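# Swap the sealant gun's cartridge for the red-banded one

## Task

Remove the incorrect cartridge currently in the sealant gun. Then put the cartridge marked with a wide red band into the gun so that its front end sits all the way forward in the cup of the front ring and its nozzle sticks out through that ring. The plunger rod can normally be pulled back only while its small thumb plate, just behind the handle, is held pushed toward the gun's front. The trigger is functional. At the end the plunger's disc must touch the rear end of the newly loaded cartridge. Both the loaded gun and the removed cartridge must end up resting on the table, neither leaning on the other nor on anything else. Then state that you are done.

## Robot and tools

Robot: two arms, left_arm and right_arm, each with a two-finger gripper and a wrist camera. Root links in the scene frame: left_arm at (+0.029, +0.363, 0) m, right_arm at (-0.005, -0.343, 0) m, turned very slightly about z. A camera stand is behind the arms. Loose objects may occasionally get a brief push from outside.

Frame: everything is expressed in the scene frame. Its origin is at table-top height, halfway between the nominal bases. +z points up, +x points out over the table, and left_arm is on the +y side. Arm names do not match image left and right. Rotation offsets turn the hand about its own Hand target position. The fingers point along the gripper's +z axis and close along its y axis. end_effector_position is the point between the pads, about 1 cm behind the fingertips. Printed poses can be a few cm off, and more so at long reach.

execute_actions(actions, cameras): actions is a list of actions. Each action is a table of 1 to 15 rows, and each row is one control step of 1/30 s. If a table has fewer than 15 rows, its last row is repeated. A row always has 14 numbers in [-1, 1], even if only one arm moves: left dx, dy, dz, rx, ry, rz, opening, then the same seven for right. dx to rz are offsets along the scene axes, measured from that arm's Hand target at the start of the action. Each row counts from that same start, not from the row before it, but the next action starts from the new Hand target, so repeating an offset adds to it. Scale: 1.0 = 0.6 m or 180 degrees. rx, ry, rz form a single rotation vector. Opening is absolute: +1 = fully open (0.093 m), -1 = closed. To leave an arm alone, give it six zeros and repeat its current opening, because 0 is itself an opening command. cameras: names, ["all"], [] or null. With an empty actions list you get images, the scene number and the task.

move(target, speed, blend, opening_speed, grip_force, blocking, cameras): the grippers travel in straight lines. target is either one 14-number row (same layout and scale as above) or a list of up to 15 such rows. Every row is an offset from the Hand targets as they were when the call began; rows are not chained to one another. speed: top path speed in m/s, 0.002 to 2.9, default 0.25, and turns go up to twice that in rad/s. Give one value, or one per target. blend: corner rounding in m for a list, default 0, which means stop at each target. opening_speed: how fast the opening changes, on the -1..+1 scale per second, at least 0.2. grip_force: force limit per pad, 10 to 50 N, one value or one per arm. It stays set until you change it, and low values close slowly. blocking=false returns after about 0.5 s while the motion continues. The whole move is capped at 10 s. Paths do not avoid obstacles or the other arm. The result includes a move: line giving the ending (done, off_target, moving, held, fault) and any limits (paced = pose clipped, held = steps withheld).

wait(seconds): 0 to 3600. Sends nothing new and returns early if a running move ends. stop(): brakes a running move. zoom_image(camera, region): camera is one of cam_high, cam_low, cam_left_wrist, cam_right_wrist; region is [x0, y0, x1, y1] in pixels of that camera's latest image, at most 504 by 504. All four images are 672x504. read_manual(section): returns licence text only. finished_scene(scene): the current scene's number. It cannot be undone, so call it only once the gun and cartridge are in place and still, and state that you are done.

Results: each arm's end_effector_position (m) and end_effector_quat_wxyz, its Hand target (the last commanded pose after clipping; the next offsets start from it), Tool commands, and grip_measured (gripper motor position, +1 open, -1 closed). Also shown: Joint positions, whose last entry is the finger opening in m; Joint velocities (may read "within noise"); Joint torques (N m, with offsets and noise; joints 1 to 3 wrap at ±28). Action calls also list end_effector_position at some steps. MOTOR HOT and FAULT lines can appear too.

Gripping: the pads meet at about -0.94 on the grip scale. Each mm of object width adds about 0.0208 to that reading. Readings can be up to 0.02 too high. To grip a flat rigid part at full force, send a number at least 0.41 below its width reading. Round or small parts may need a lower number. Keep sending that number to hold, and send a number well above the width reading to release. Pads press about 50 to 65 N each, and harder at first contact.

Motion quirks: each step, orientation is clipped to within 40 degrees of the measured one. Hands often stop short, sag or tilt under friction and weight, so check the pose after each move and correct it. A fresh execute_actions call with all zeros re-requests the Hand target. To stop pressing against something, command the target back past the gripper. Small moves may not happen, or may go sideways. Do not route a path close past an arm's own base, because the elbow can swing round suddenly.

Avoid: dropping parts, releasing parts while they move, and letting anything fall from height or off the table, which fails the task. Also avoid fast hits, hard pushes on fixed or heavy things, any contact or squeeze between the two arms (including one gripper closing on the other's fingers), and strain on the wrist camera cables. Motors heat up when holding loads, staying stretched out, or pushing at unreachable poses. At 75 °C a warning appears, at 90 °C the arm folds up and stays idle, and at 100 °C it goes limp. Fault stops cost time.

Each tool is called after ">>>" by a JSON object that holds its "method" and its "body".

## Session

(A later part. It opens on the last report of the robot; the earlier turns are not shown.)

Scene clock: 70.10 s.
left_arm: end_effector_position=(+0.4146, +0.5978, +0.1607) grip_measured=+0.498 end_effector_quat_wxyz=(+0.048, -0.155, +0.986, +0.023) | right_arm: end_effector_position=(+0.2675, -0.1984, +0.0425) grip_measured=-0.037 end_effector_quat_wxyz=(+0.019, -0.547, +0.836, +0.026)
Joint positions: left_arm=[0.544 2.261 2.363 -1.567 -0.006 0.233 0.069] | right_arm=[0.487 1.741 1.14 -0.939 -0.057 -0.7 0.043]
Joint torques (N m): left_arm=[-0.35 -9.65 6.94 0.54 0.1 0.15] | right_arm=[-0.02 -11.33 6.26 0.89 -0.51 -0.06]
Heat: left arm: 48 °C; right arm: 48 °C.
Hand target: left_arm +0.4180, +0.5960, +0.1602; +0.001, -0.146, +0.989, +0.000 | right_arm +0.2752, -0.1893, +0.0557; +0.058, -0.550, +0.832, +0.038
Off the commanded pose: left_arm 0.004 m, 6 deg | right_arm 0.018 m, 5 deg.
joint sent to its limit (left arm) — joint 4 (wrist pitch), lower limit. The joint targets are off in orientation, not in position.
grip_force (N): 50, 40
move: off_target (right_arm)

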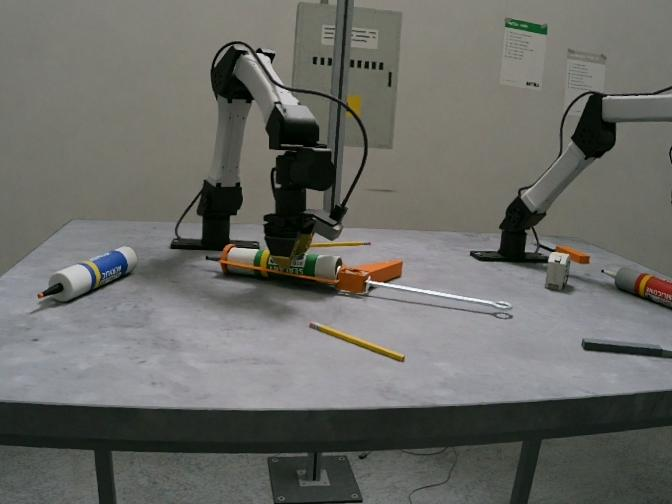

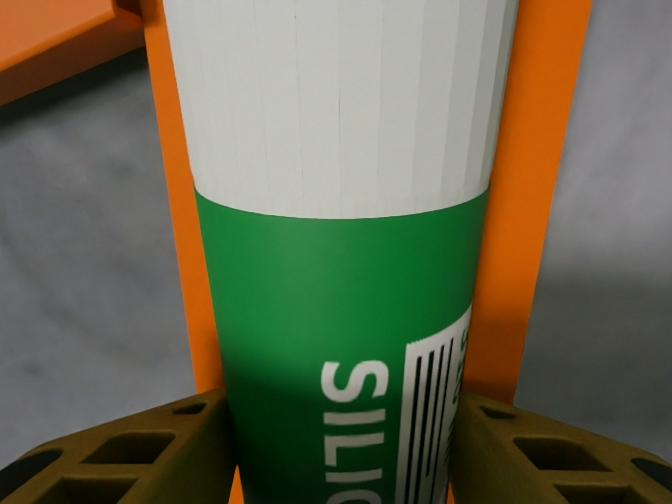

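>>> {"method": "move", "body": {"target": [0,0,0,0,0,0,0.5,0.004,-0.003,0.035,0.0357,-0.0155,0,-0.4], "speed": 0.06, "cameras": ["cam_low","cam_right_wrist"]}}

>>> {"method": "zoom_image", "body": {"camera": "cam_low", "region": [200, 220, 400, 300]}}

Scene clock: 72.70 s.
left_arm: end_effector_position=(+0.4146, +0.5978, +0.1607) grip_measured=+0.498 end_effector_quat_wxyz=(+0.048, -0.155, +0.986, +0.023) | right_arm: end_effector_position=(+0.2701, -0.1967, +0.0638) grip_measured=-0.037 end_effector_quat_wxyz=(+0.074, -0.543, +0.834, +0.068)
Joint positions: left_arm=[0.544 2.261 2.363 -1.567 -0.006 0.233 0.069] | right_arm=[0.433 1.646 1.106 -0.908 -0.159 -0.741 0.043]
Joint torques (N m): left_arm=[-0.27 -9.61 6.97 0.55 0.1 0.16] | right_arm=[-0.1 -10.43 6.58 1.02 -0.46 -0.08]
Heat: left arm: 48 °C; right arm: 48 °C.
Hand target: left_arm +0.4180, +0.5960, +0.1602; +0.001, -0.146, +0.989, +0.000 | right_arm +0.2775, -0.1911, +0.0767; +0.109, -0.546, +0.827, +0.071
Off the commanded pose: left_arm 0.004 m, 6 deg | right_arm 0.016 m, 4 deg.
joint sent to its limit (left arm) — joint 4 (wrist pitch), lower limit. The joint targets are off in orientation, not in position.
grip_force (N): 50, 40
move: off_target (right_arm)

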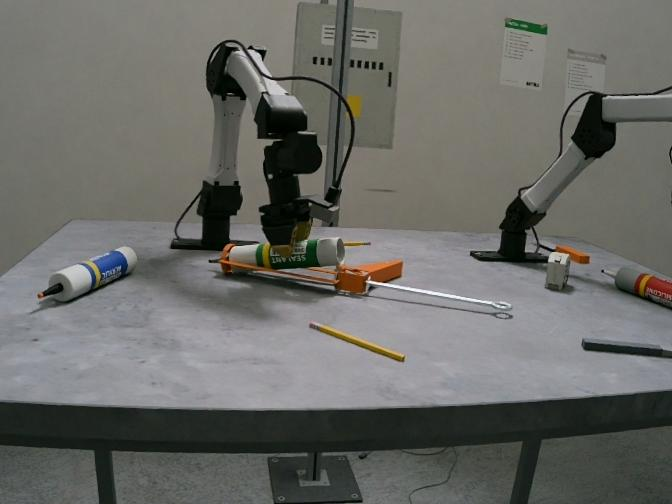

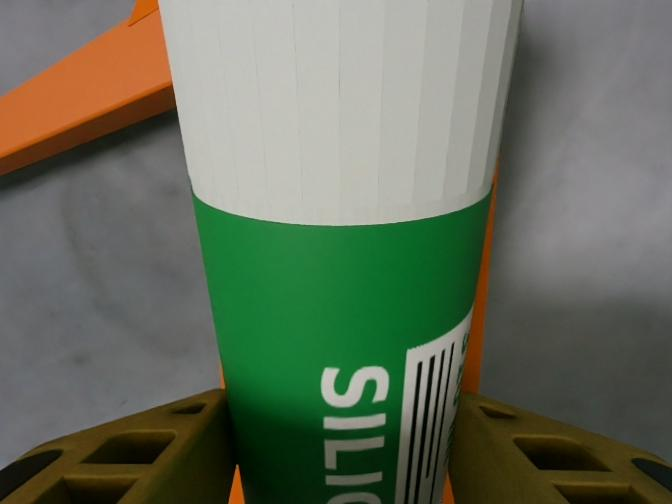

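Scaled by 2.520.

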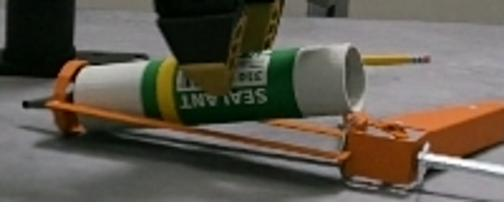

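>>> {"method": "move", "body": {"target": [[0,0,0,0,0,0,0.5,0.0045,0.013,0.014,0,0,0,-0.4],[0,0,0,0,0,0,0.5,0.042,0.105,0.05,0,0,0,-0.4],[0,0,0,0,0,0,0.5,0.06,0.13,0.16,0,0,0,-0.4]], "speed": 0.1, "blend": 0.01, "cameras": ["cam_low","cam_high","cam_right_wrist"]}}

Scene clock: 75.63 s.
left_arm: end_effector_position=(+0.4146, +0.5978, +0.1607) grip_measured=+0.498 end_effector_quat_wxyz=(+0.048, -0.155, +0.986, +0.023) | right_arm: end_effector_position=(+0.3092, -0.1172, +0.1679) grip_measured=-0.037 end_effector_quat_wxyz=(+0.104, -0.548, +0.827, +0.072)
Joint positions: left_arm=[0.544 2.261 2.363 -1.567 -0.006 0.233 0.069] | right_arm=[0.588 1.826 1.723 -1.26 -0.149 -0.595 0.043]
Joint torques (N m): left_arm=[-0.31 -9.61 7.01 0.55 0.1 0.15] | right_arm=[0.64 -7.61 9.8 0.82 -0.23 0.12]
Heat: left arm: 48 °C; right arm: 47 °C.
Hand target: left_arm +0.4180, +0.5960, +0.1602; +0.001, -0.146, +0.989, +0.000 | right_arm +0.3135, -0.1131, +0.1727; +0.109, -0.546, +0.827, +0.071
Off the commanded pose: left_arm 0.004 m, 6 deg | right_arm 0.008 m, 1 deg.
joint sent to its limit (left arm) — joint 4 (wrist pitch), lower limit. The joint targets are off in orientation, not in position.
grip_force (N): 50, 40
move: done; blend cut to 0.0059 m at target 1
Images, in order (width x height): cam_high 672x504, cam_low 672x504, cam_right_wrist 672x504.

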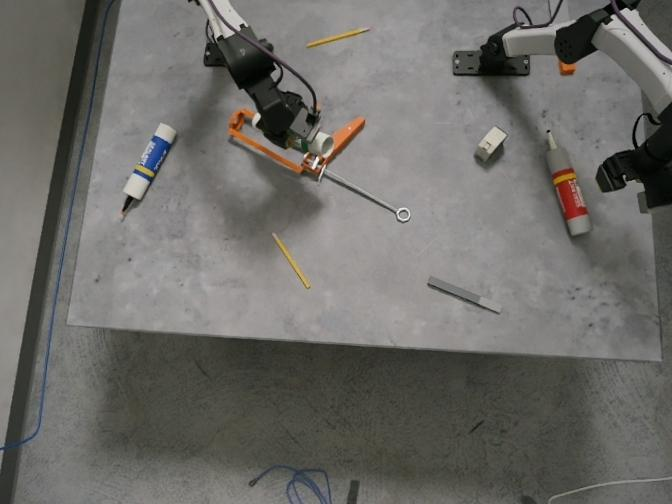

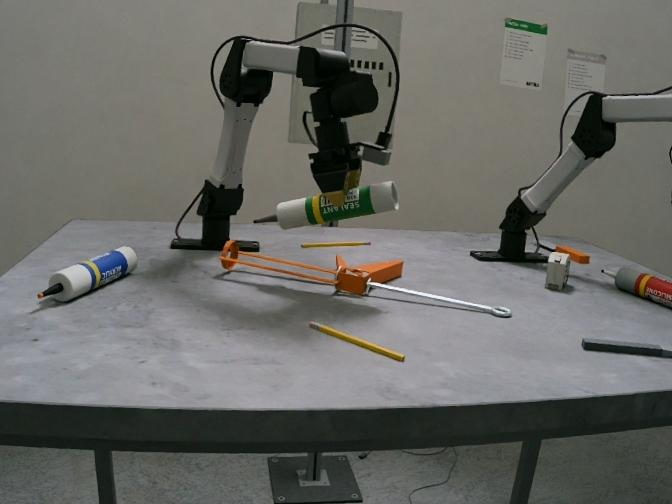

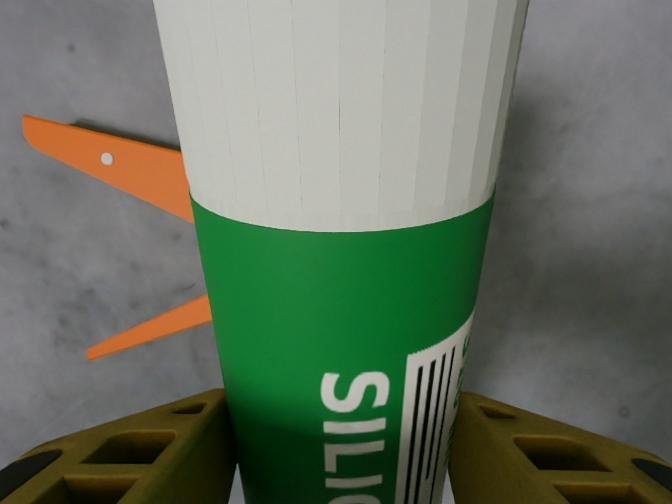

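>>> {"method": "move", "body": {"target": [0,0,0,0,0,0,0.5,0.1275,-0.295,-0.13,-0.0764,0.0332,0,-0.4], "speed": 0.25, "cameras": ["cam_low","cam_high"]}}

>>> {"method": "zoom_image", "body": {"camera": "cam_low", "region": [180, 200, 400, 330]}}

Scene clock: 77.87 s.
left_arm: end_effector_position=(+0.4146, +0.5978, +0.1607) grip_measured=+0.498 end_effector_quat_wxyz=(+0.048, -0.155, +0.986, +0.023) | right_arm: end_effector_position=(+0.3871, -0.2905, +0.0929) grip_measured=-0.037 end_effector_quat_wxyz=(+0.006, -0.544, +0.839, +0.004)
Joint positions: left_arm=[0.544 2.261 2.363 -1.567 -0.006 0.233 0.069] | right_arm=[0.158 2.051 1.761 -1.275 -0.012 -1.023 0.043]
Joint torques (N m): left_arm=[-0.31 -9.66 6.93 0.54 0.1 0.15] | right_arm=[0.7 -9.11 9.11 0.23 -0.1 -0.09]
Heat: left arm: 48 °C; right arm: 47 °C.
Hand target: left_arm +0.4180, +0.5960, +0.1602; +0.001, -0.146, +0.989, +0.000 | right_arm +0.3900, -0.2900, +0.0947; +0.000, -0.551, +0.834, +0.000
Off the commanded pose: left_arm 0.004 m, 6 deg | right_arm 0.003 m, 1 deg.
joint sent to its limit (left arm) — joint 4 (wrist pitch), lower limit. The joint targets are off in orientation, not in position.
grip_force (N): 50, 40
move: done
Images, in order (width x height): cam_high 672x504, cam_low 672x504.

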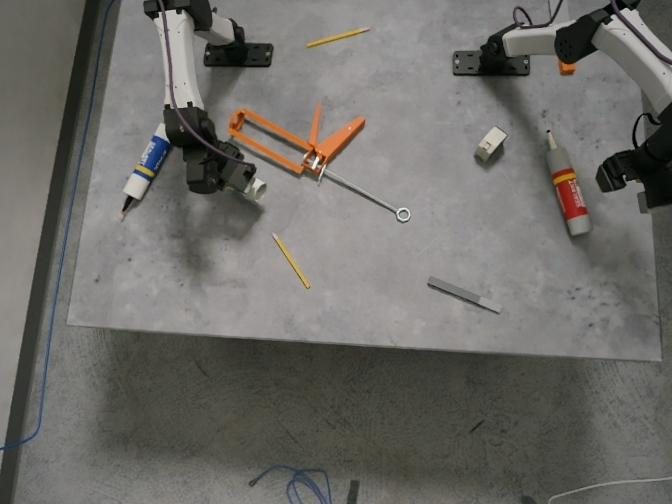

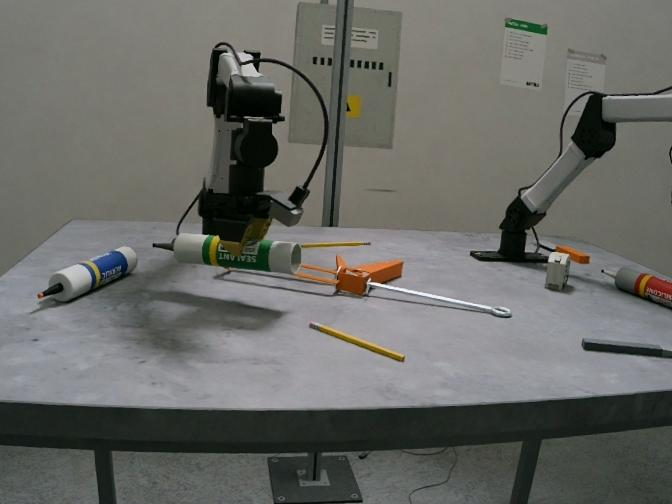

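Scaled by 2.291.

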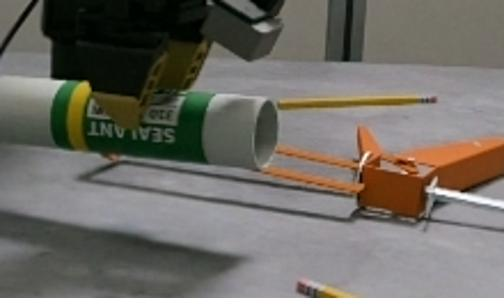

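>>> {"method": "move", "body": {"target": [0,0,0,0,0,0,0.5,0,0,-0.095,0,0,0,-0.4], "speed": 0.12, "cameras": ["cam_low"]}}

>>> {"method": "zoom_image", "body": {"camera": "cam_low", "region": [140, 210, 340, 320]}}

Scene clock: 79.53 s.
left_arm: end_effector_position=(+0.4146, +0.5978, +0.1607) grip_measured=+0.498 end_effector_quat_wxyz=(+0.048, -0.155, +0.986, +0.023) | right_arm: end_effector_position=(+0.3865, -0.2906, +0.0427) grip_measured=-0.037 end_effector_quat_wxyz=(+0.001, -0.545, +0.839, +0.006)
Joint positions: left_arm=[0.544 2.261 2.363 -1.567 -0.006 0.233 0.069] | right_arm=[0.158 2.086 1.613 -1.101 -0.012 -1.024 0.043]
Joint torques (N m): left_arm=[-0.34 -9.65 6.94 0.54 0.1 0.16] | right_arm=[0.7 -9.46 6.56 0.61 -0.09 -0.08]
Heat: left arm: 48 °C; right arm: 47 °C.
Hand target: left_arm +0.4180, +0.5960, +0.1602; +0.001, -0.146, +0.989, +0.000 | right_arm +0.3900, -0.2900, +0.0377; +0.000, -0.551, +0.834, +0.000
Off the commanded pose: left_arm 0.004 m, 6 deg | right_arm 0.006 m, 1 deg.
joint sent to its limit (left arm) — joint 4 (wrist pitch), lower limit. The joint targets are off in orientation, not in position.
grip_force (N): 50, 40
move: done

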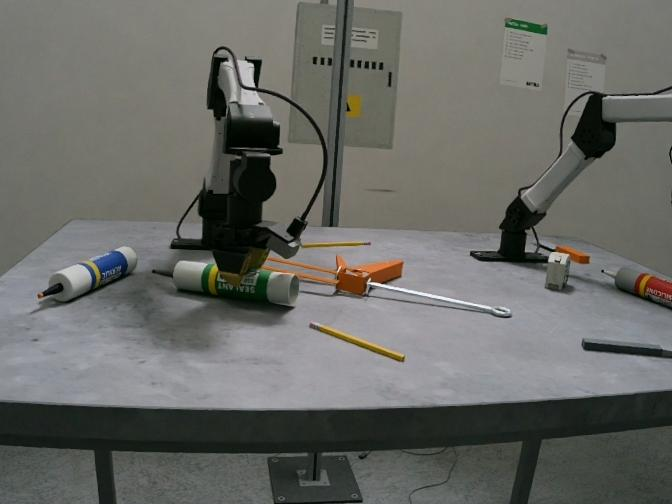

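Scaled by 2.520.

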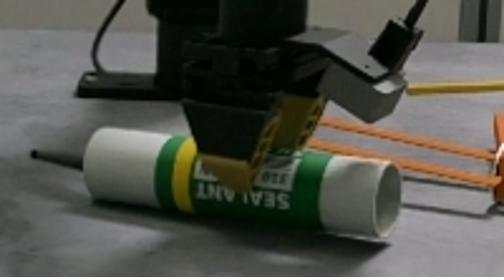

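>>> {"method": "move", "body": {"target": [0,0,0,0,0,0,0.5,0,0,-0.022,0,0,0,-0.4], "speed": 0.06, "cameras": ["cam_low"]}}

>>> {"method": "zoom_image", "body": {"camera": "cam_low", "region": [140, 240, 320, 320]}}

Scene clock: 80.27 s.
left_arm: end_effector_position=(+0.4146, +0.5978, +0.1607) grip_measured=+0.498 end_effector_quat_wxyz=(+0.048, -0.155, +0.986, +0.023) | right_arm: end_effector_position=(+0.3870, -0.2910, +0.0381) grip_measured=-0.038 end_effector_quat_wxyz=(+0.004, -0.545, +0.839, +0.003)
Joint positions: left_arm=[0.544 2.261 2.363 -1.567 -0.006 0.233 0.069] | right_arm=[0.158 2.086 1.594 -1.076 -0.009 -1.024 0.043]
Joint torques (N m): left_arm=[-0.35 -9.68 7.01 0.55 0.11 0.16] | right_arm=[0.75 -8.36 5.48 0.85 -0.12 -0.07]
Heat: left arm: 48 °C; right arm: 47 °C.
Hand target: left_arm +0.4180, +0.5960, +0.1602; +0.001, -0.146, +0.989, +0.000 | right_arm +0.3900, -0.2900, +0.0245; +0.000, -0.551, +0.834, +0.000
Off the commanded pose: left_arm 0.004 m, 6 deg | right_arm 0.014 m, 1 deg.
joint sent to its limit (left arm) — joint 4 (wrist pitch), lower limit. The joint targets are off in orientation, not in position.
grip_force (N): 50, 40
move: off_target (right_arm)

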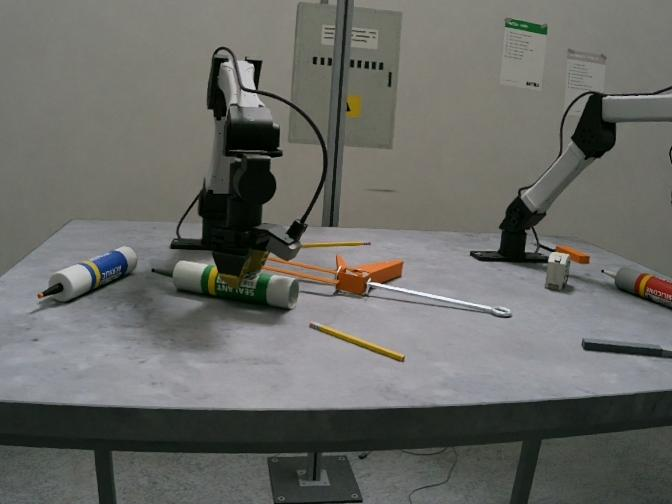

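Scaled by 2.800.

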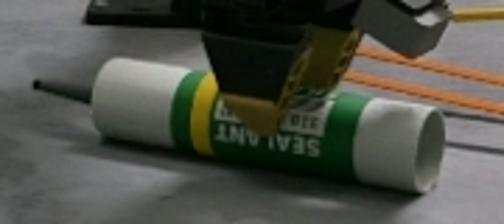

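>>> {"method": "move", "body": {"target": [[0,0,0,0,0,0,0.5,0,0,0.012,0,0,0,0.45],[0,0,0,0,0,0,0.5,0,0,0.2,0,0,0,0.45]], "speed": 0.12, "opening_speed": 0.6, "cameras": ["cam_low","cam_high","cam_right_wrist"]}}

Scene clock: 84.03 s.
left_arm: end_effector_position=(+0.4146, +0.5978, +0.1607) grip_measured=+0.498 end_effector_quat_wxyz=(+0.048, -0.155, +0.986, +0.023) | right_arm: end_effector_position=(+0.3899, -0.2913, +0.1384) grip_measured=+0.448 end_effector_quat_wxyz=(-0.001, -0.545, +0.839, +0.003)
Joint positions: left_arm=[0.544 2.261 2.363 -1.567 -0.006 0.233 0.069] | right_arm=[0.158 2.086 1.995 -1.485 -0.005 -1.024 0.067]
Joint torques (N m): left_arm=[-0.31 -9.59 6.99 0.54 0.09 0.15] | right_arm=[0.7 -10.89 8.18 0.27 -0.14 -0.07]
Heat: left arm: 48 °C; right arm: 47 °C.
Hand target: left_arm +0.4180, +0.5960, +0.1602; +0.001, -0.146, +0.989, +0.000 | right_arm +0.3899, -0.2900, +0.1445; +0.000, -0.551, +0.834, +0.000
Off the commanded pose: left_arm 0.004 m, 6 deg | right_arm 0.006 m, 1 deg.
joint sent to its limit (left arm) — joint 4 (wrist pitch), lower limit. The joint targets are off in orientation, not in position.
grip_force (N): 50, 40
move: done
Images, in order (width x height): cam_high 672x504, cam_low 672x504, cam_right_wrist 672x504.

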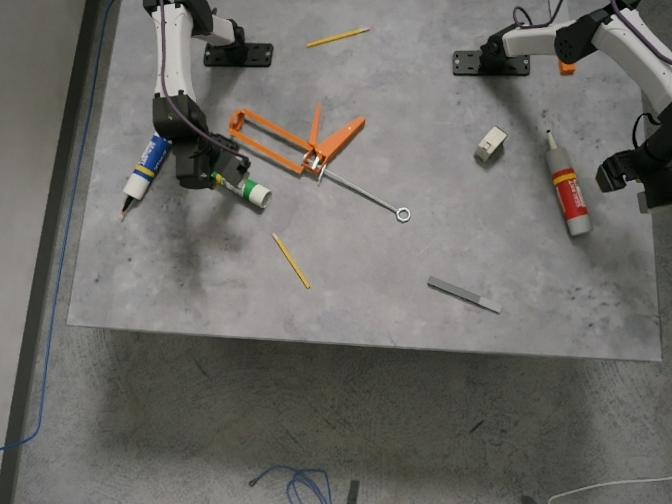

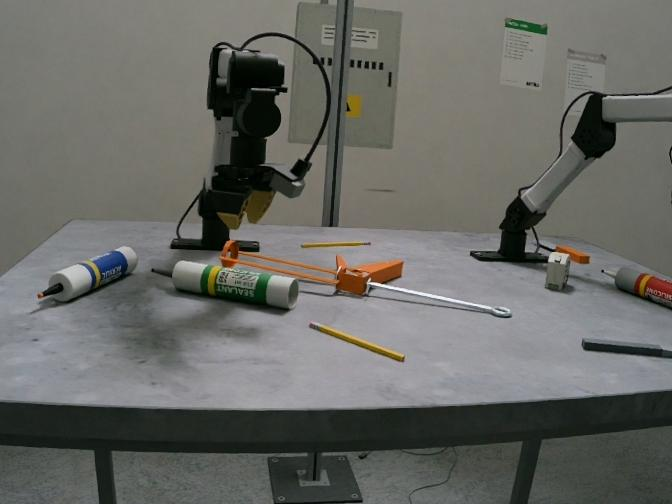

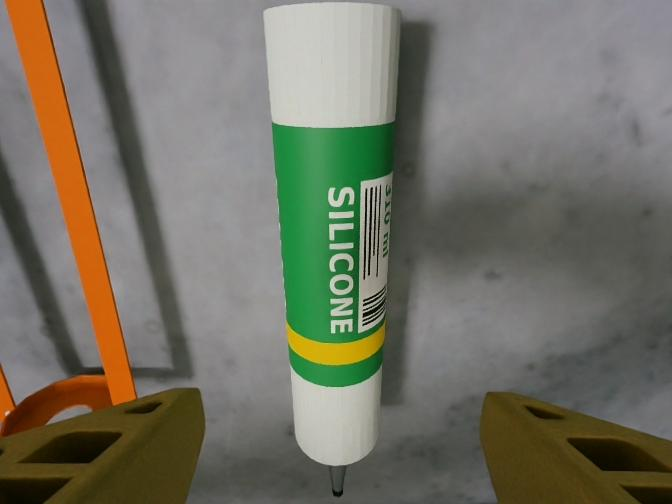

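>>> {"method": "move", "body": {"target": [0,0,0,0,0,0,0.5,-0.2417,0.1333,0,0,0,-0.035,1.0], "speed": 0.3, "grip_force": 50, "cameras": ["cam_right_wrist","cam_high"]}}

Scene clock: 86.63 s.
left_arm: end_effector_position=(+0.4146, +0.5978, +0.1607) grip_measured=+0.498 end_effector_quat_wxyz=(+0.048, -0.155, +0.986, +0.023) | right_arm: end_effector_position=(+0.2435, -0.2109, +0.1404) grip_measured=+1.000 end_effector_quat_wxyz=(-0.017, -0.506, +0.862, +0.004)
Joint positions: left_arm=[0.544 2.261 2.363 -1.567 -0.006 0.233 0.069] | right_arm=[0.514 1.638 1.42 -1.388 -0.007 -0.576 0.093]
Joint torques (N m): left_arm=[-0.31 -9.63 7.01 0.54 0.11 0.16] | right_arm=[0.64 -9.02 5.64 0.61 -0.11 0.11]
Heat: left arm: 49 °C; right arm: 47 °C.
Hand target: left_arm +0.4180, +0.5960, +0.1602; +0.001, -0.146, +0.989, +0.000 | right_arm +0.2449, -0.2100, +0.1445; +0.000, -0.504, +0.863, +0.000
Off the commanded pose: left_arm 0.004 m, 6 deg | right_arm 0.004 m, 2 deg.
joint sent to its limit (left arm) — joint 4 (wrist pitch), lower limit. The joint targets are off in orientation, not in position.
move: done
Images, in order (width x height): cam_high 672x504, cam_right_wrist 672x504.

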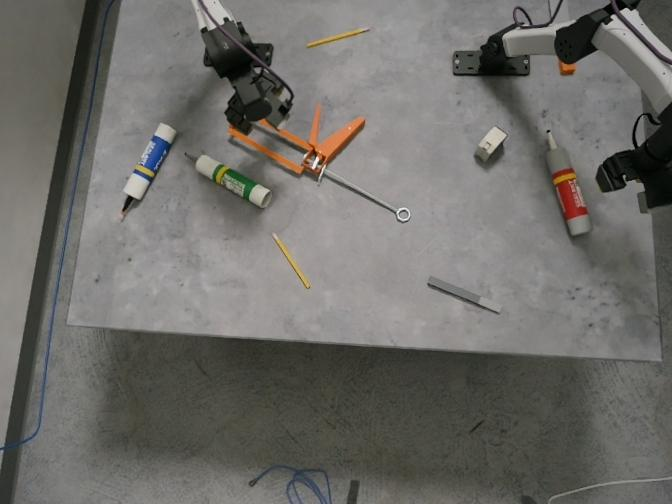

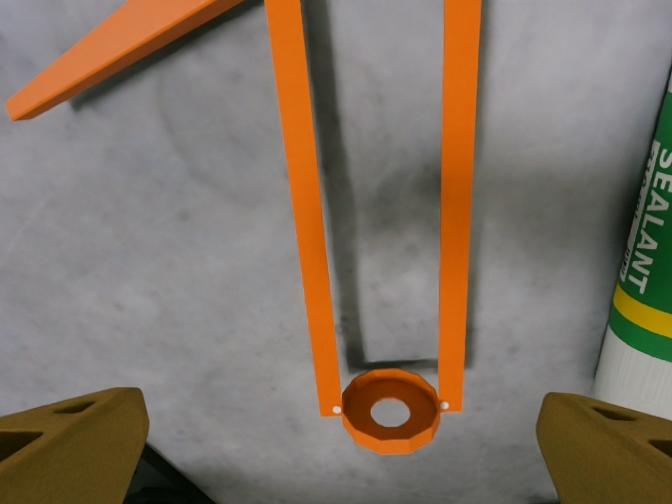

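>>> {"method": "zoom_image", "body": {"camera": "cam_high", "region": [180, 80, 440, 275]}}

Scaled by 1.938.

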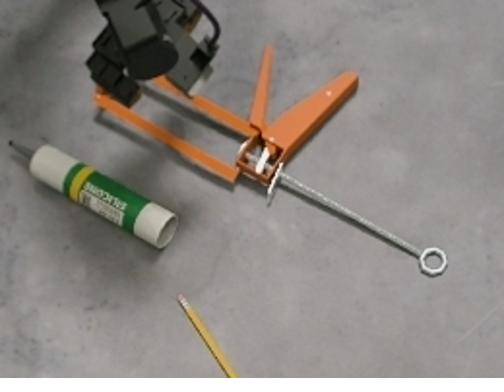

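>>> {"method": "move", "body": {"target": [0,0,0,0,0,0,0.5,0.028,-0.0155,-0.133,0,0,0.028,1.0], "speed": 0.2, "cameras": ["cam_right_wrist","cam_low"]}}

>>> {"method": "zoom_image", "body": {"camera": "cam_low", "region": [190, 215, 350, 305]}}

Scene clock: 91.70 s.
left_arm: end_effector_position=(+0.4146, +0.5978, +0.1607) grip_measured=+0.498 end_effector_quat_wxyz=(+0.048, -0.155, +0.986, +0.023) | right_arm: end_effector_position=(+0.2594, -0.2186, +0.0724) grip_measured=+1.000 end_effector_quat_wxyz=(+0.004, -0.540, +0.842, +0.000)
Joint positions: left_arm=[0.544 2.261 2.363 -1.567 -0.006 0.233 0.069] | right_arm=[0.469 1.667 1.18 -1.076 -0.002 -0.701 0.093]
Joint torques (N m): left_arm=[-0.32 -9.61 6.97 0.54 0.11 0.16] | right_arm=[-0.24 -5.2 5.78 0.71 -0.15 -0.06]
Heat: left arm: 49 °C; right arm: 45 °C.
Hand target: left_arm +0.4180, +0.5960, +0.1602; +0.001, -0.146, +0.989, +0.000 | right_arm +0.2617, -0.2195, +0.0646; +0.000, -0.542, +0.841, +0.000
Off the commanded pose: left_arm 0.004 m, 6 deg | right_arm 0.008 m, 1 deg.
joint sent to its limit (left arm) — joint 4 (wrist pitch), lower limit. The joint targets are off in orientation, not in position.
move: done
Images, in order (width x height): cam_low 672x504, cam_right_wrist 672x504.

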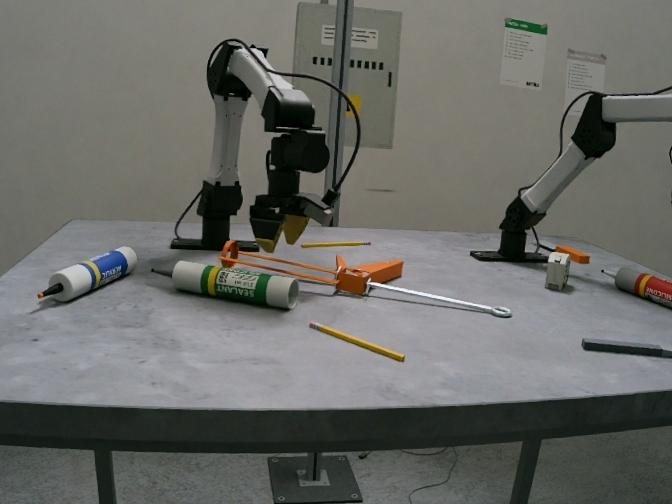

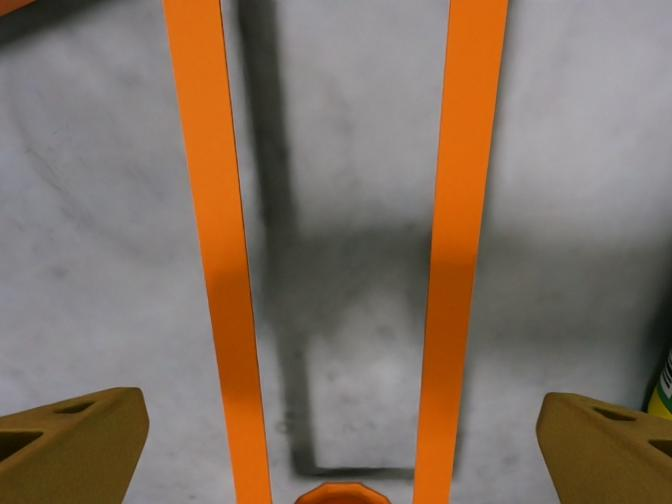

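Scaled by 3.150.

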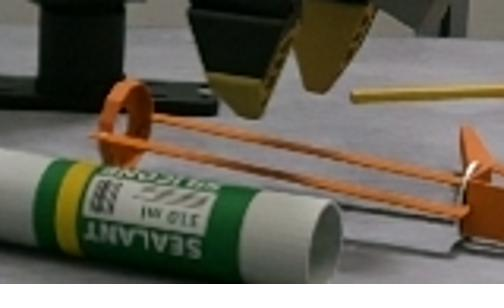

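>>> {"method": "move", "body": {"target": [0,0,0,0,0,0,0.5,0,0,-0.07,0,0,0,1.0], "speed": 0.12, "cameras": ["cam_right_wrist","cam_low"]}}

>>> {"method": "zoom_image", "body": {"camera": "cam_low", "region": [210, 215, 310, 275]}}

Scene clock: 93.10 s.
left_arm: end_effector_position=(+0.4146, +0.5978, +0.1607) grip_measured=+0.498 end_effector_quat_wxyz=(+0.048, -0.155, +0.986, +0.023) | right_arm: end_effector_position=(+0.2598, -0.2184, +0.0302) grip_measured=+1.000 end_effector_quat_wxyz=(+0.004, -0.540, +0.842, +0.000)
Joint positions: left_arm=[0.544 2.261 2.363 -1.567 -0.006 0.233 0.069] | right_arm=[0.469 1.723 1.067 -0.908 -0.002 -0.701 0.093]
Joint torques (N m): left_arm=[-0.32 -9.66 6.94 0.54 0.1 0.15] | right_arm=[-0.29 -5.35 5.64 0.7 -0.15 -0.07]
Heat: left arm: 49 °C; right arm: 45 °C.
Hand target: left_arm +0.4180, +0.5960, +0.1602; +0.001, -0.146, +0.989, +0.000 | right_arm +0.2618, -0.2195, +0.0227; +0.000, -0.542, +0.841, +0.000
Off the commanded pose: left_arm 0.004 m, 6 deg | right_arm 0.008 m, 1 deg.
joint sent to its limit (left arm) — joint 4 (wrist pitch), lower limit. The joint targets are off in orientation, not in position.
move: done
Images, in order (width x height): cam_low 672x504, cam_right_wrist 672x504.

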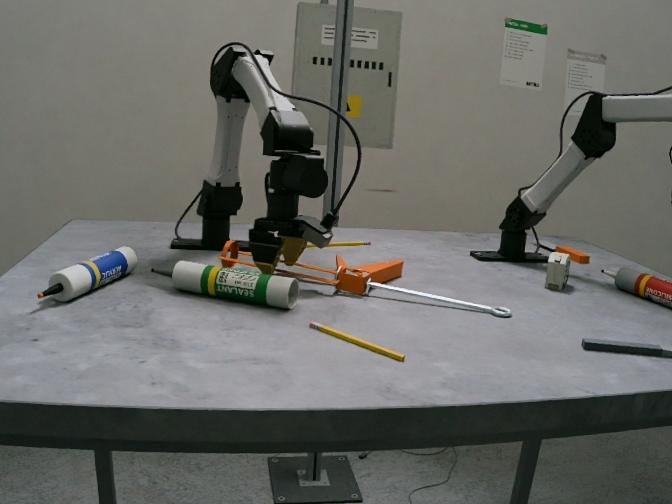

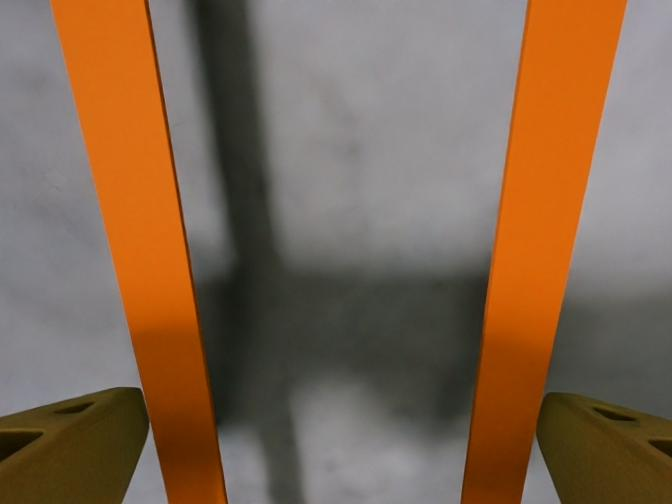

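Scaled by 5.040.

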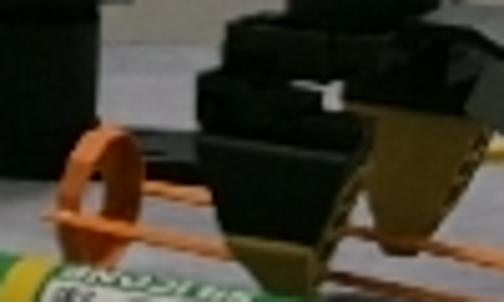

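>>> {"method": "move", "body": {"target": [[0,0,0,0,0,0,0.5,0,0,0,0,0,0,0.25],[0,0,0,0,0,0,0.5,0.05,0.18,0.015,0,0,-0.009,0.25]], "speed": 0.12, "cameras": ["cam_right_wrist","cam_low","cam_high"]}}

Scene clock: 96.07 s.
left_arm: end_effector_position=(+0.4146, +0.5978, +0.1607) grip_measured=+0.498 end_effector_quat_wxyz=(+0.048, -0.155, +0.986, +0.023) | right_arm: end_effector_position=(+0.2889, -0.1152, +0.0322) grip_measured=+0.546 end_effector_quat_wxyz=(+0.004, -0.538, +0.843, -0.001)
Joint positions: left_arm=[0.544 2.261 2.363 -1.567 -0.006 0.233 0.069] | right_arm=[0.691 2.003 1.445 -1.007 0.003 -0.475 0.071]
Joint torques (N m): left_arm=[-0.31 -9.59 6.97 0.54 0.09 0.15] | right_arm=[0.38 -8.06 8.72 0.32 -0.19 0.28]
Heat: left arm: 49 °C; right arm: 44 °C.
Hand target: left_arm +0.4180, +0.5960, +0.1602; +0.001, -0.146, +0.989, +0.000 | right_arm +0.2918, -0.1114, +0.0318; +0.000, -0.530, +0.848, +0.000
Off the commanded pose: left_arm 0.004 m, 6 deg | right_arm 0.005 m, 1 deg.
joint sent to its limit (left arm) — joint 4 (wrist pitch), lower limit. The joint targets are off in orientation, not in position.
move: done
Images, in order (width x height): cam_high 672x504, cam_low 672x504, cam_right_wrist 672x504.

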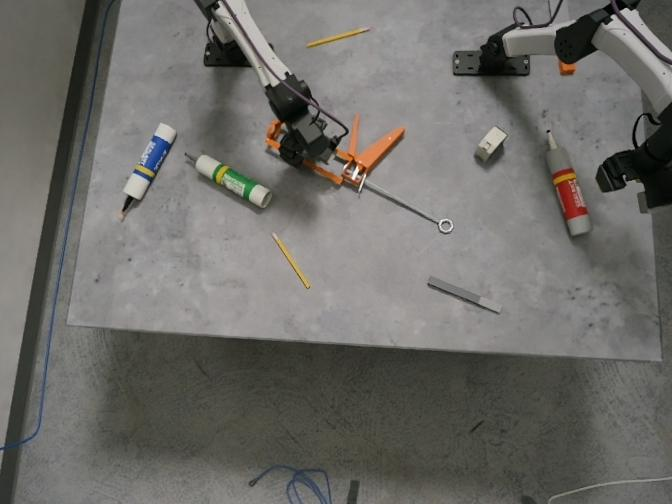

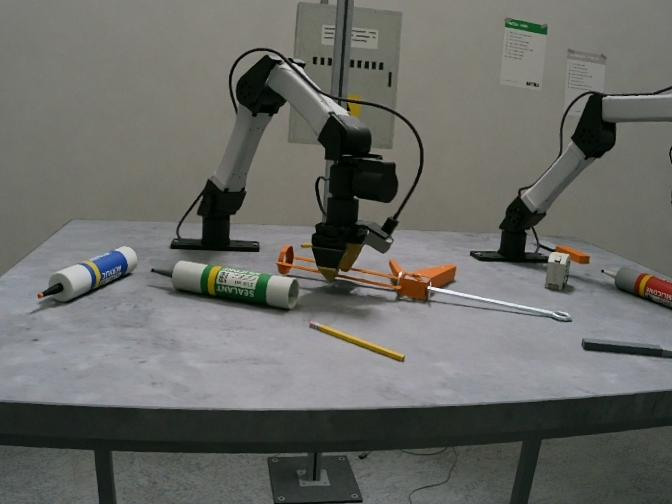

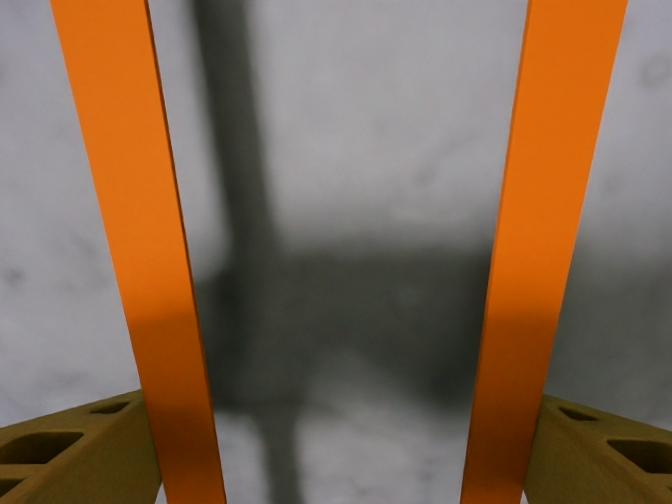

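>>> {"method": "move", "body": {"target": [0,0,0,0,0,0,0.5,0.055,0.178,0.013,0,0,-0.008,0.25], "speed": 0.12, "cameras": ["cam_right_wrist","cam_low","cam_high"]}}

Scene clock: 97.97 s.
left_arm: end_effector_position=(+0.4146, +0.5978, +0.1607) grip_measured=+0.498 end_effector_quat_wxyz=(+0.048, -0.155, +0.986, +0.023) | right_arm: end_effector_position=(+0.3241, -0.0083, +0.0396) grip_measured=+0.546 end_effector_quat_wxyz=(+0.003, -0.523, +0.852, -0.003)
Joint positions: left_arm=[0.544 2.261 2.363 -1.567 -0.006 0.233 0.069] | right_arm=[0.827 2.409 2.136 -1.294 0.008 -0.303 0.071]
Joint torques (N m): left_arm=[-0.34 -9.63 6.95 0.55 0.1 0.16] | right_arm=[0.35 -11.4 9.46 0.29 -0.22 0.15]
Heat: left arm: 49 °C; right arm: 45 °C.
Hand target: left_arm +0.4180, +0.5960, +0.1602; +0.001, -0.146, +0.989, +0.000 | right_arm +0.3248, -0.0047, +0.0395; +0.000, -0.519, +0.855, +0.000
Off the commanded pose: left_arm 0.004 m, 6 deg | right_arm 0.004 m, 1 deg.
joint sent to its limit (left arm) — joint 4 (wrist pitch), lower limit. The joint targets are off in orientation, not in position.
move: done
Images, in order (width x height): cam_high 672x504, cam_low 672x504, cam_right_wrist 672x504.

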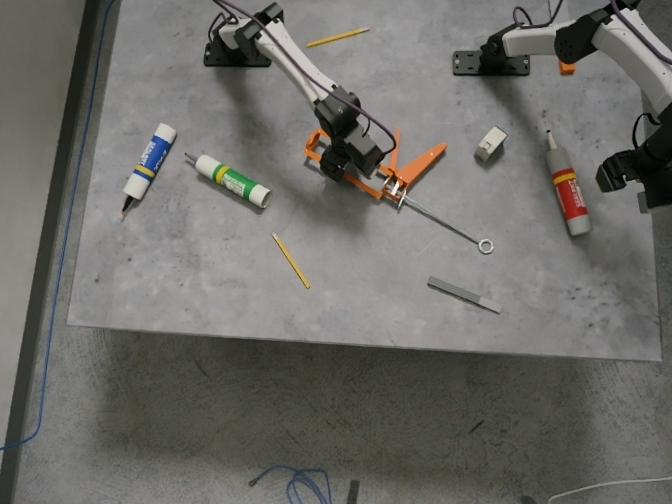

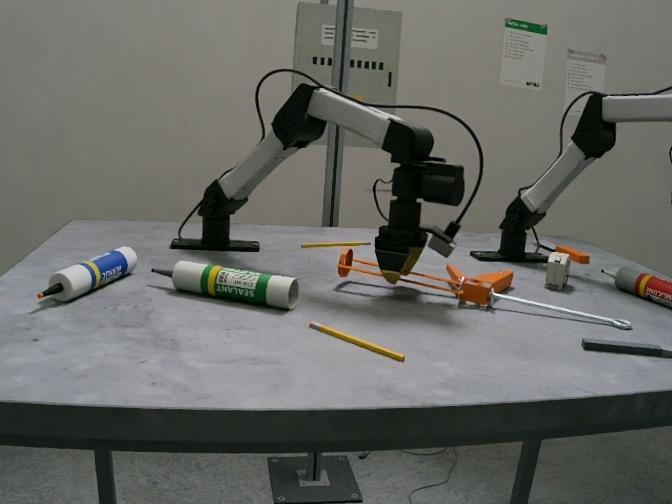

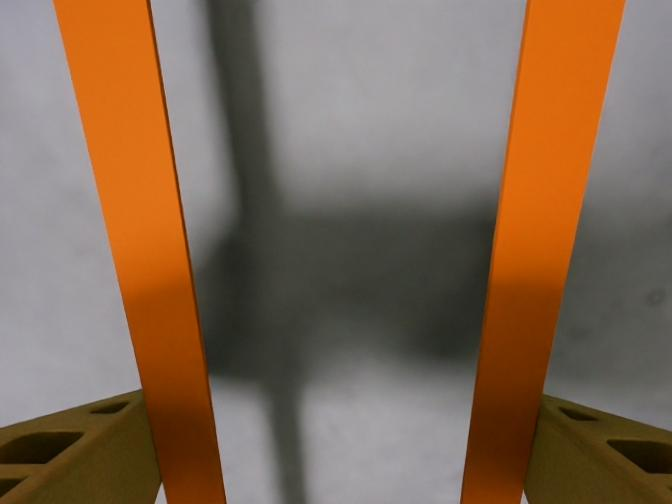

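>>> {"method": "zoom_image", "body": {"camera": "cam_low", "region": [320, 225, 540, 335]}}

Scaled by 2.291.

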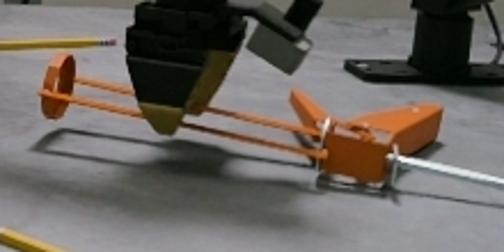

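>>> {"method": "move", "body": {"target": [0,0,0,0,0,0,0.5,0,0,-0.025,0,0,0,0.25], "speed": 0.08, "cameras": ["cam_low"]}}

>>> {"method": "zoom_image", "body": {"camera": "cam_low", "region": [320, 225, 540, 335]}}

Scene clock: 103.63 s.
left_arm: end_effector_position=(+0.4146, +0.5978, +0.1607) grip_measured=+0.498 end_effector_quat_wxyz=(+0.048, -0.155, +0.986, +0.023) | right_arm: end_effector_position=(+0.3237, -0.0085, +0.0349) grip_measured=+0.546 end_effector_quat_wxyz=(+0.001, -0.522, +0.853, -0.003)
Joint positions: left_arm=[0.544 2.261 2.363 -1.567 -0.006 0.233 0.069] | right_arm=[0.827 2.412 2.123 -1.281 0.007 -0.302 0.071]
Joint torques (N m): left_arm=[-0.29 -9.63 6.95 0.54 0.1 0.16] | right_arm=[0.32 -11.22 6.43 0.7 -0.23 0.12]
Heat: left arm: 49 °C; right arm: 46 °C.
Hand target: left_arm +0.4180, +0.5960, +0.1602; +0.001, -0.146, +0.989, +0.000 | right_arm +0.3247, -0.0047, +0.0245; +0.000, -0.519, +0.855, +0.000
Off the commanded pose: left_arm 0.004 m, 6 deg | right_arm 0.011 m, 1 deg.
joint sent to its limit (left arm) — joint 4 (wrist pitch), lower limit. The joint targets are off in orientation, not in position.
move: off_target (right_arm)

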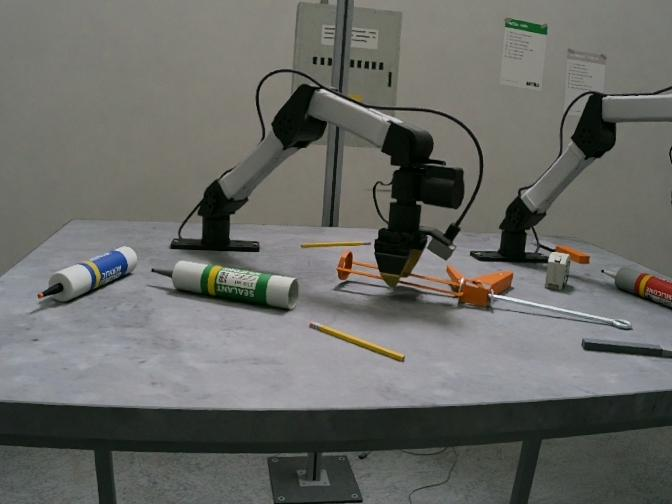

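Scaled by 2.291.

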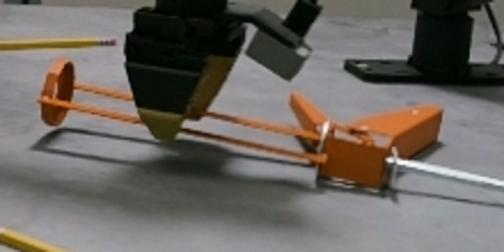

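>>> {"method": "move", "body": {"target": [[0,0,0,0,0,0,0.6,0,0,0.008,0,0,0,1.0],[-0.055,-0.06,-0.083,0,0,0.007,0.6,0,0,0.2,0,0,0,1.0]], "speed": 0.15, "opening_speed": 1.0, "cameras": ["cam_left_wrist","cam_right_wrist","cam_high","cam_low"]}}

Scene clock: 107.40 s.
left_arm: end_effector_position=(+0.3824, +0.5620, +0.1017) grip_measured=+0.598 end_effector_quat_wxyz=(-0.015, -0.152, +0.988, -0.002) | right_arm: end_effector_position=(+0.3272, -0.0048, +0.1233) grip_measured=+1.000 end_effector_quat_wxyz=(+0.034, -0.521, +0.853, +0.005)
Joint positions: left_arm=[0.51 2.133 1.921 -1.389 -0.006 0.204 0.074] | right_arm=[0.827 2.412 2.476 -1.566 0.007 -0.301 0.093]
Joint torques (N m): left_arm=[-0.28 -12.4 4.79 0.45 0.1 -0.16] | right_arm=[0.36 -16.16 7.68 0.44 -0.2 0.12]
Heat: left arm: 49 °C; right arm: 46 °C.
Hand target: left_arm +0.3849, +0.5599, +0.1104; +0.000, -0.156, +0.988, +0.001 | right_arm +0.3248, -0.0047, +0.1445; +0.000, -0.519, +0.855, +0.000
Off the commanded pose: left_arm 0.009 m, 2 deg | right_arm 0.021 m, 4 deg.
joint sent to its limit (right arm) — joint 4 (wrist pitch), lower limit. The joint targets are off in orientation, not in position.
move: off_target (right_arm)

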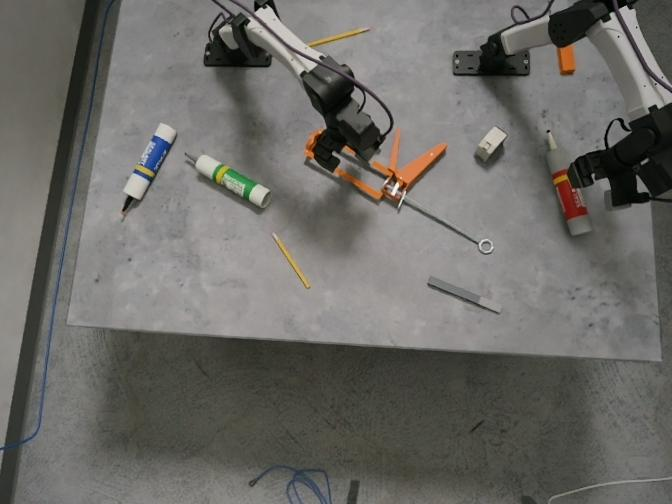

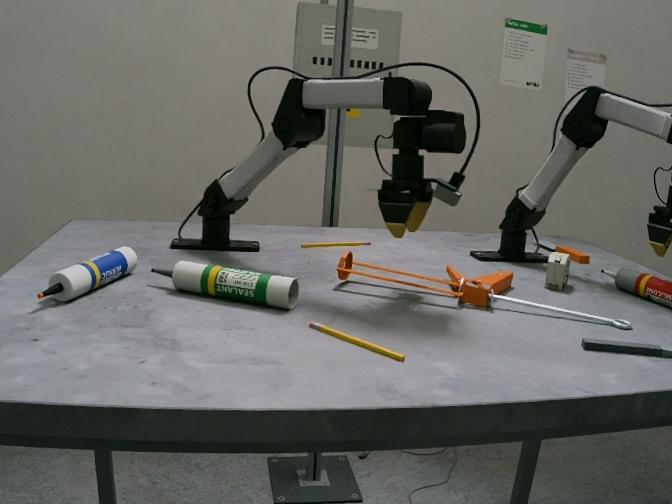

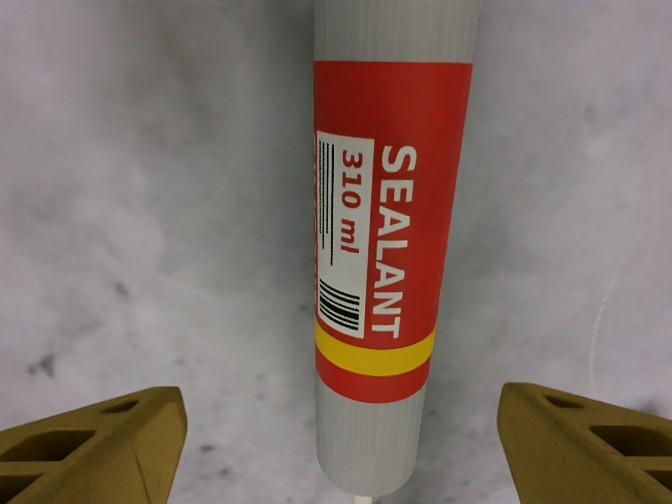

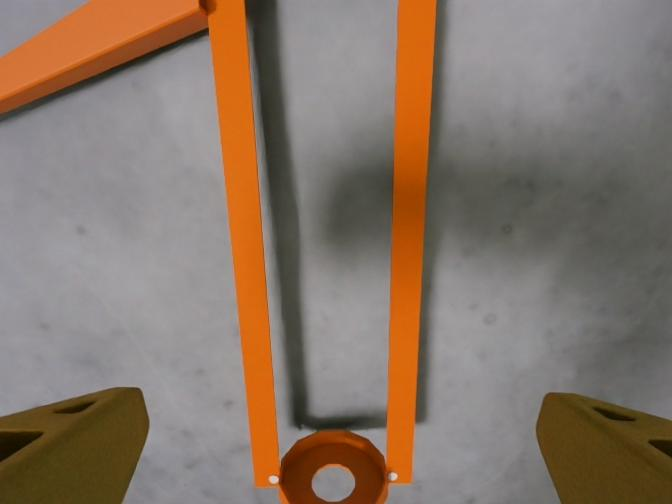

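>>> {"method": "move", "body": {"target": [0.0183,-0.0135,-0.1,0,0,-0.003,0.5,0,0,0,0,0,0,0.5], "speed": 0.15, "cameras": ["cam_left_wrist"]}}

Scene clock: 109.27 s.
left_arm: end_effector_position=(+0.3946, +0.5545, +0.0581) grip_measured=+0.502 end_effector_quat_wxyz=(+0.005, -0.148, +0.989, +0.005) | right_arm: end_effector_position=(+0.3271, -0.0048, +0.1233) grip_measured=+0.502 end_effector_quat_wxyz=(+0.034, -0.521, +0.853, +0.005)
Joint positions: left_arm=[0.479 2.13 1.744 -1.173 -0.006 0.183 0.069] | right_arm=[0.827 2.412 2.476 -1.567 0.007 -0.301 0.069]
Joint torques (N m): left_arm=[-0.27 -8.85 4.96 0.57 0.1 -0.15] | right_arm=[0.35 -16.2 7.68 0.43 -0.2 0.12]
Heat: left arm: 49 °C; right arm: 47 °C.
Hand target: left_arm +0.3959, +0.5518, +0.0502; +0.000, -0.152, +0.988, +0.000 | right_arm +0.3248, -0.0047, +0.1445; +0.000, -0.519, +0.855, +0.000
Off the commanded pose: left_arm 0.008 m, 1 deg | right_arm 0.021 m, 4 deg.
joint sent to its limit (right arm) — joint 4 (wrist pitch), lower limit. The joint targets are off in orientation, not in position.
move: done

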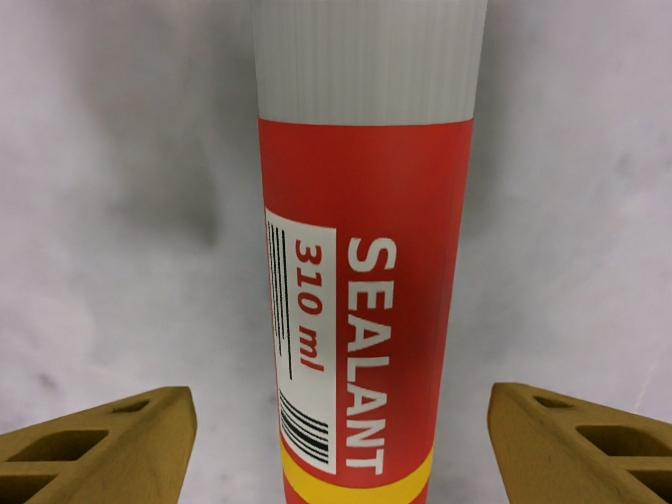

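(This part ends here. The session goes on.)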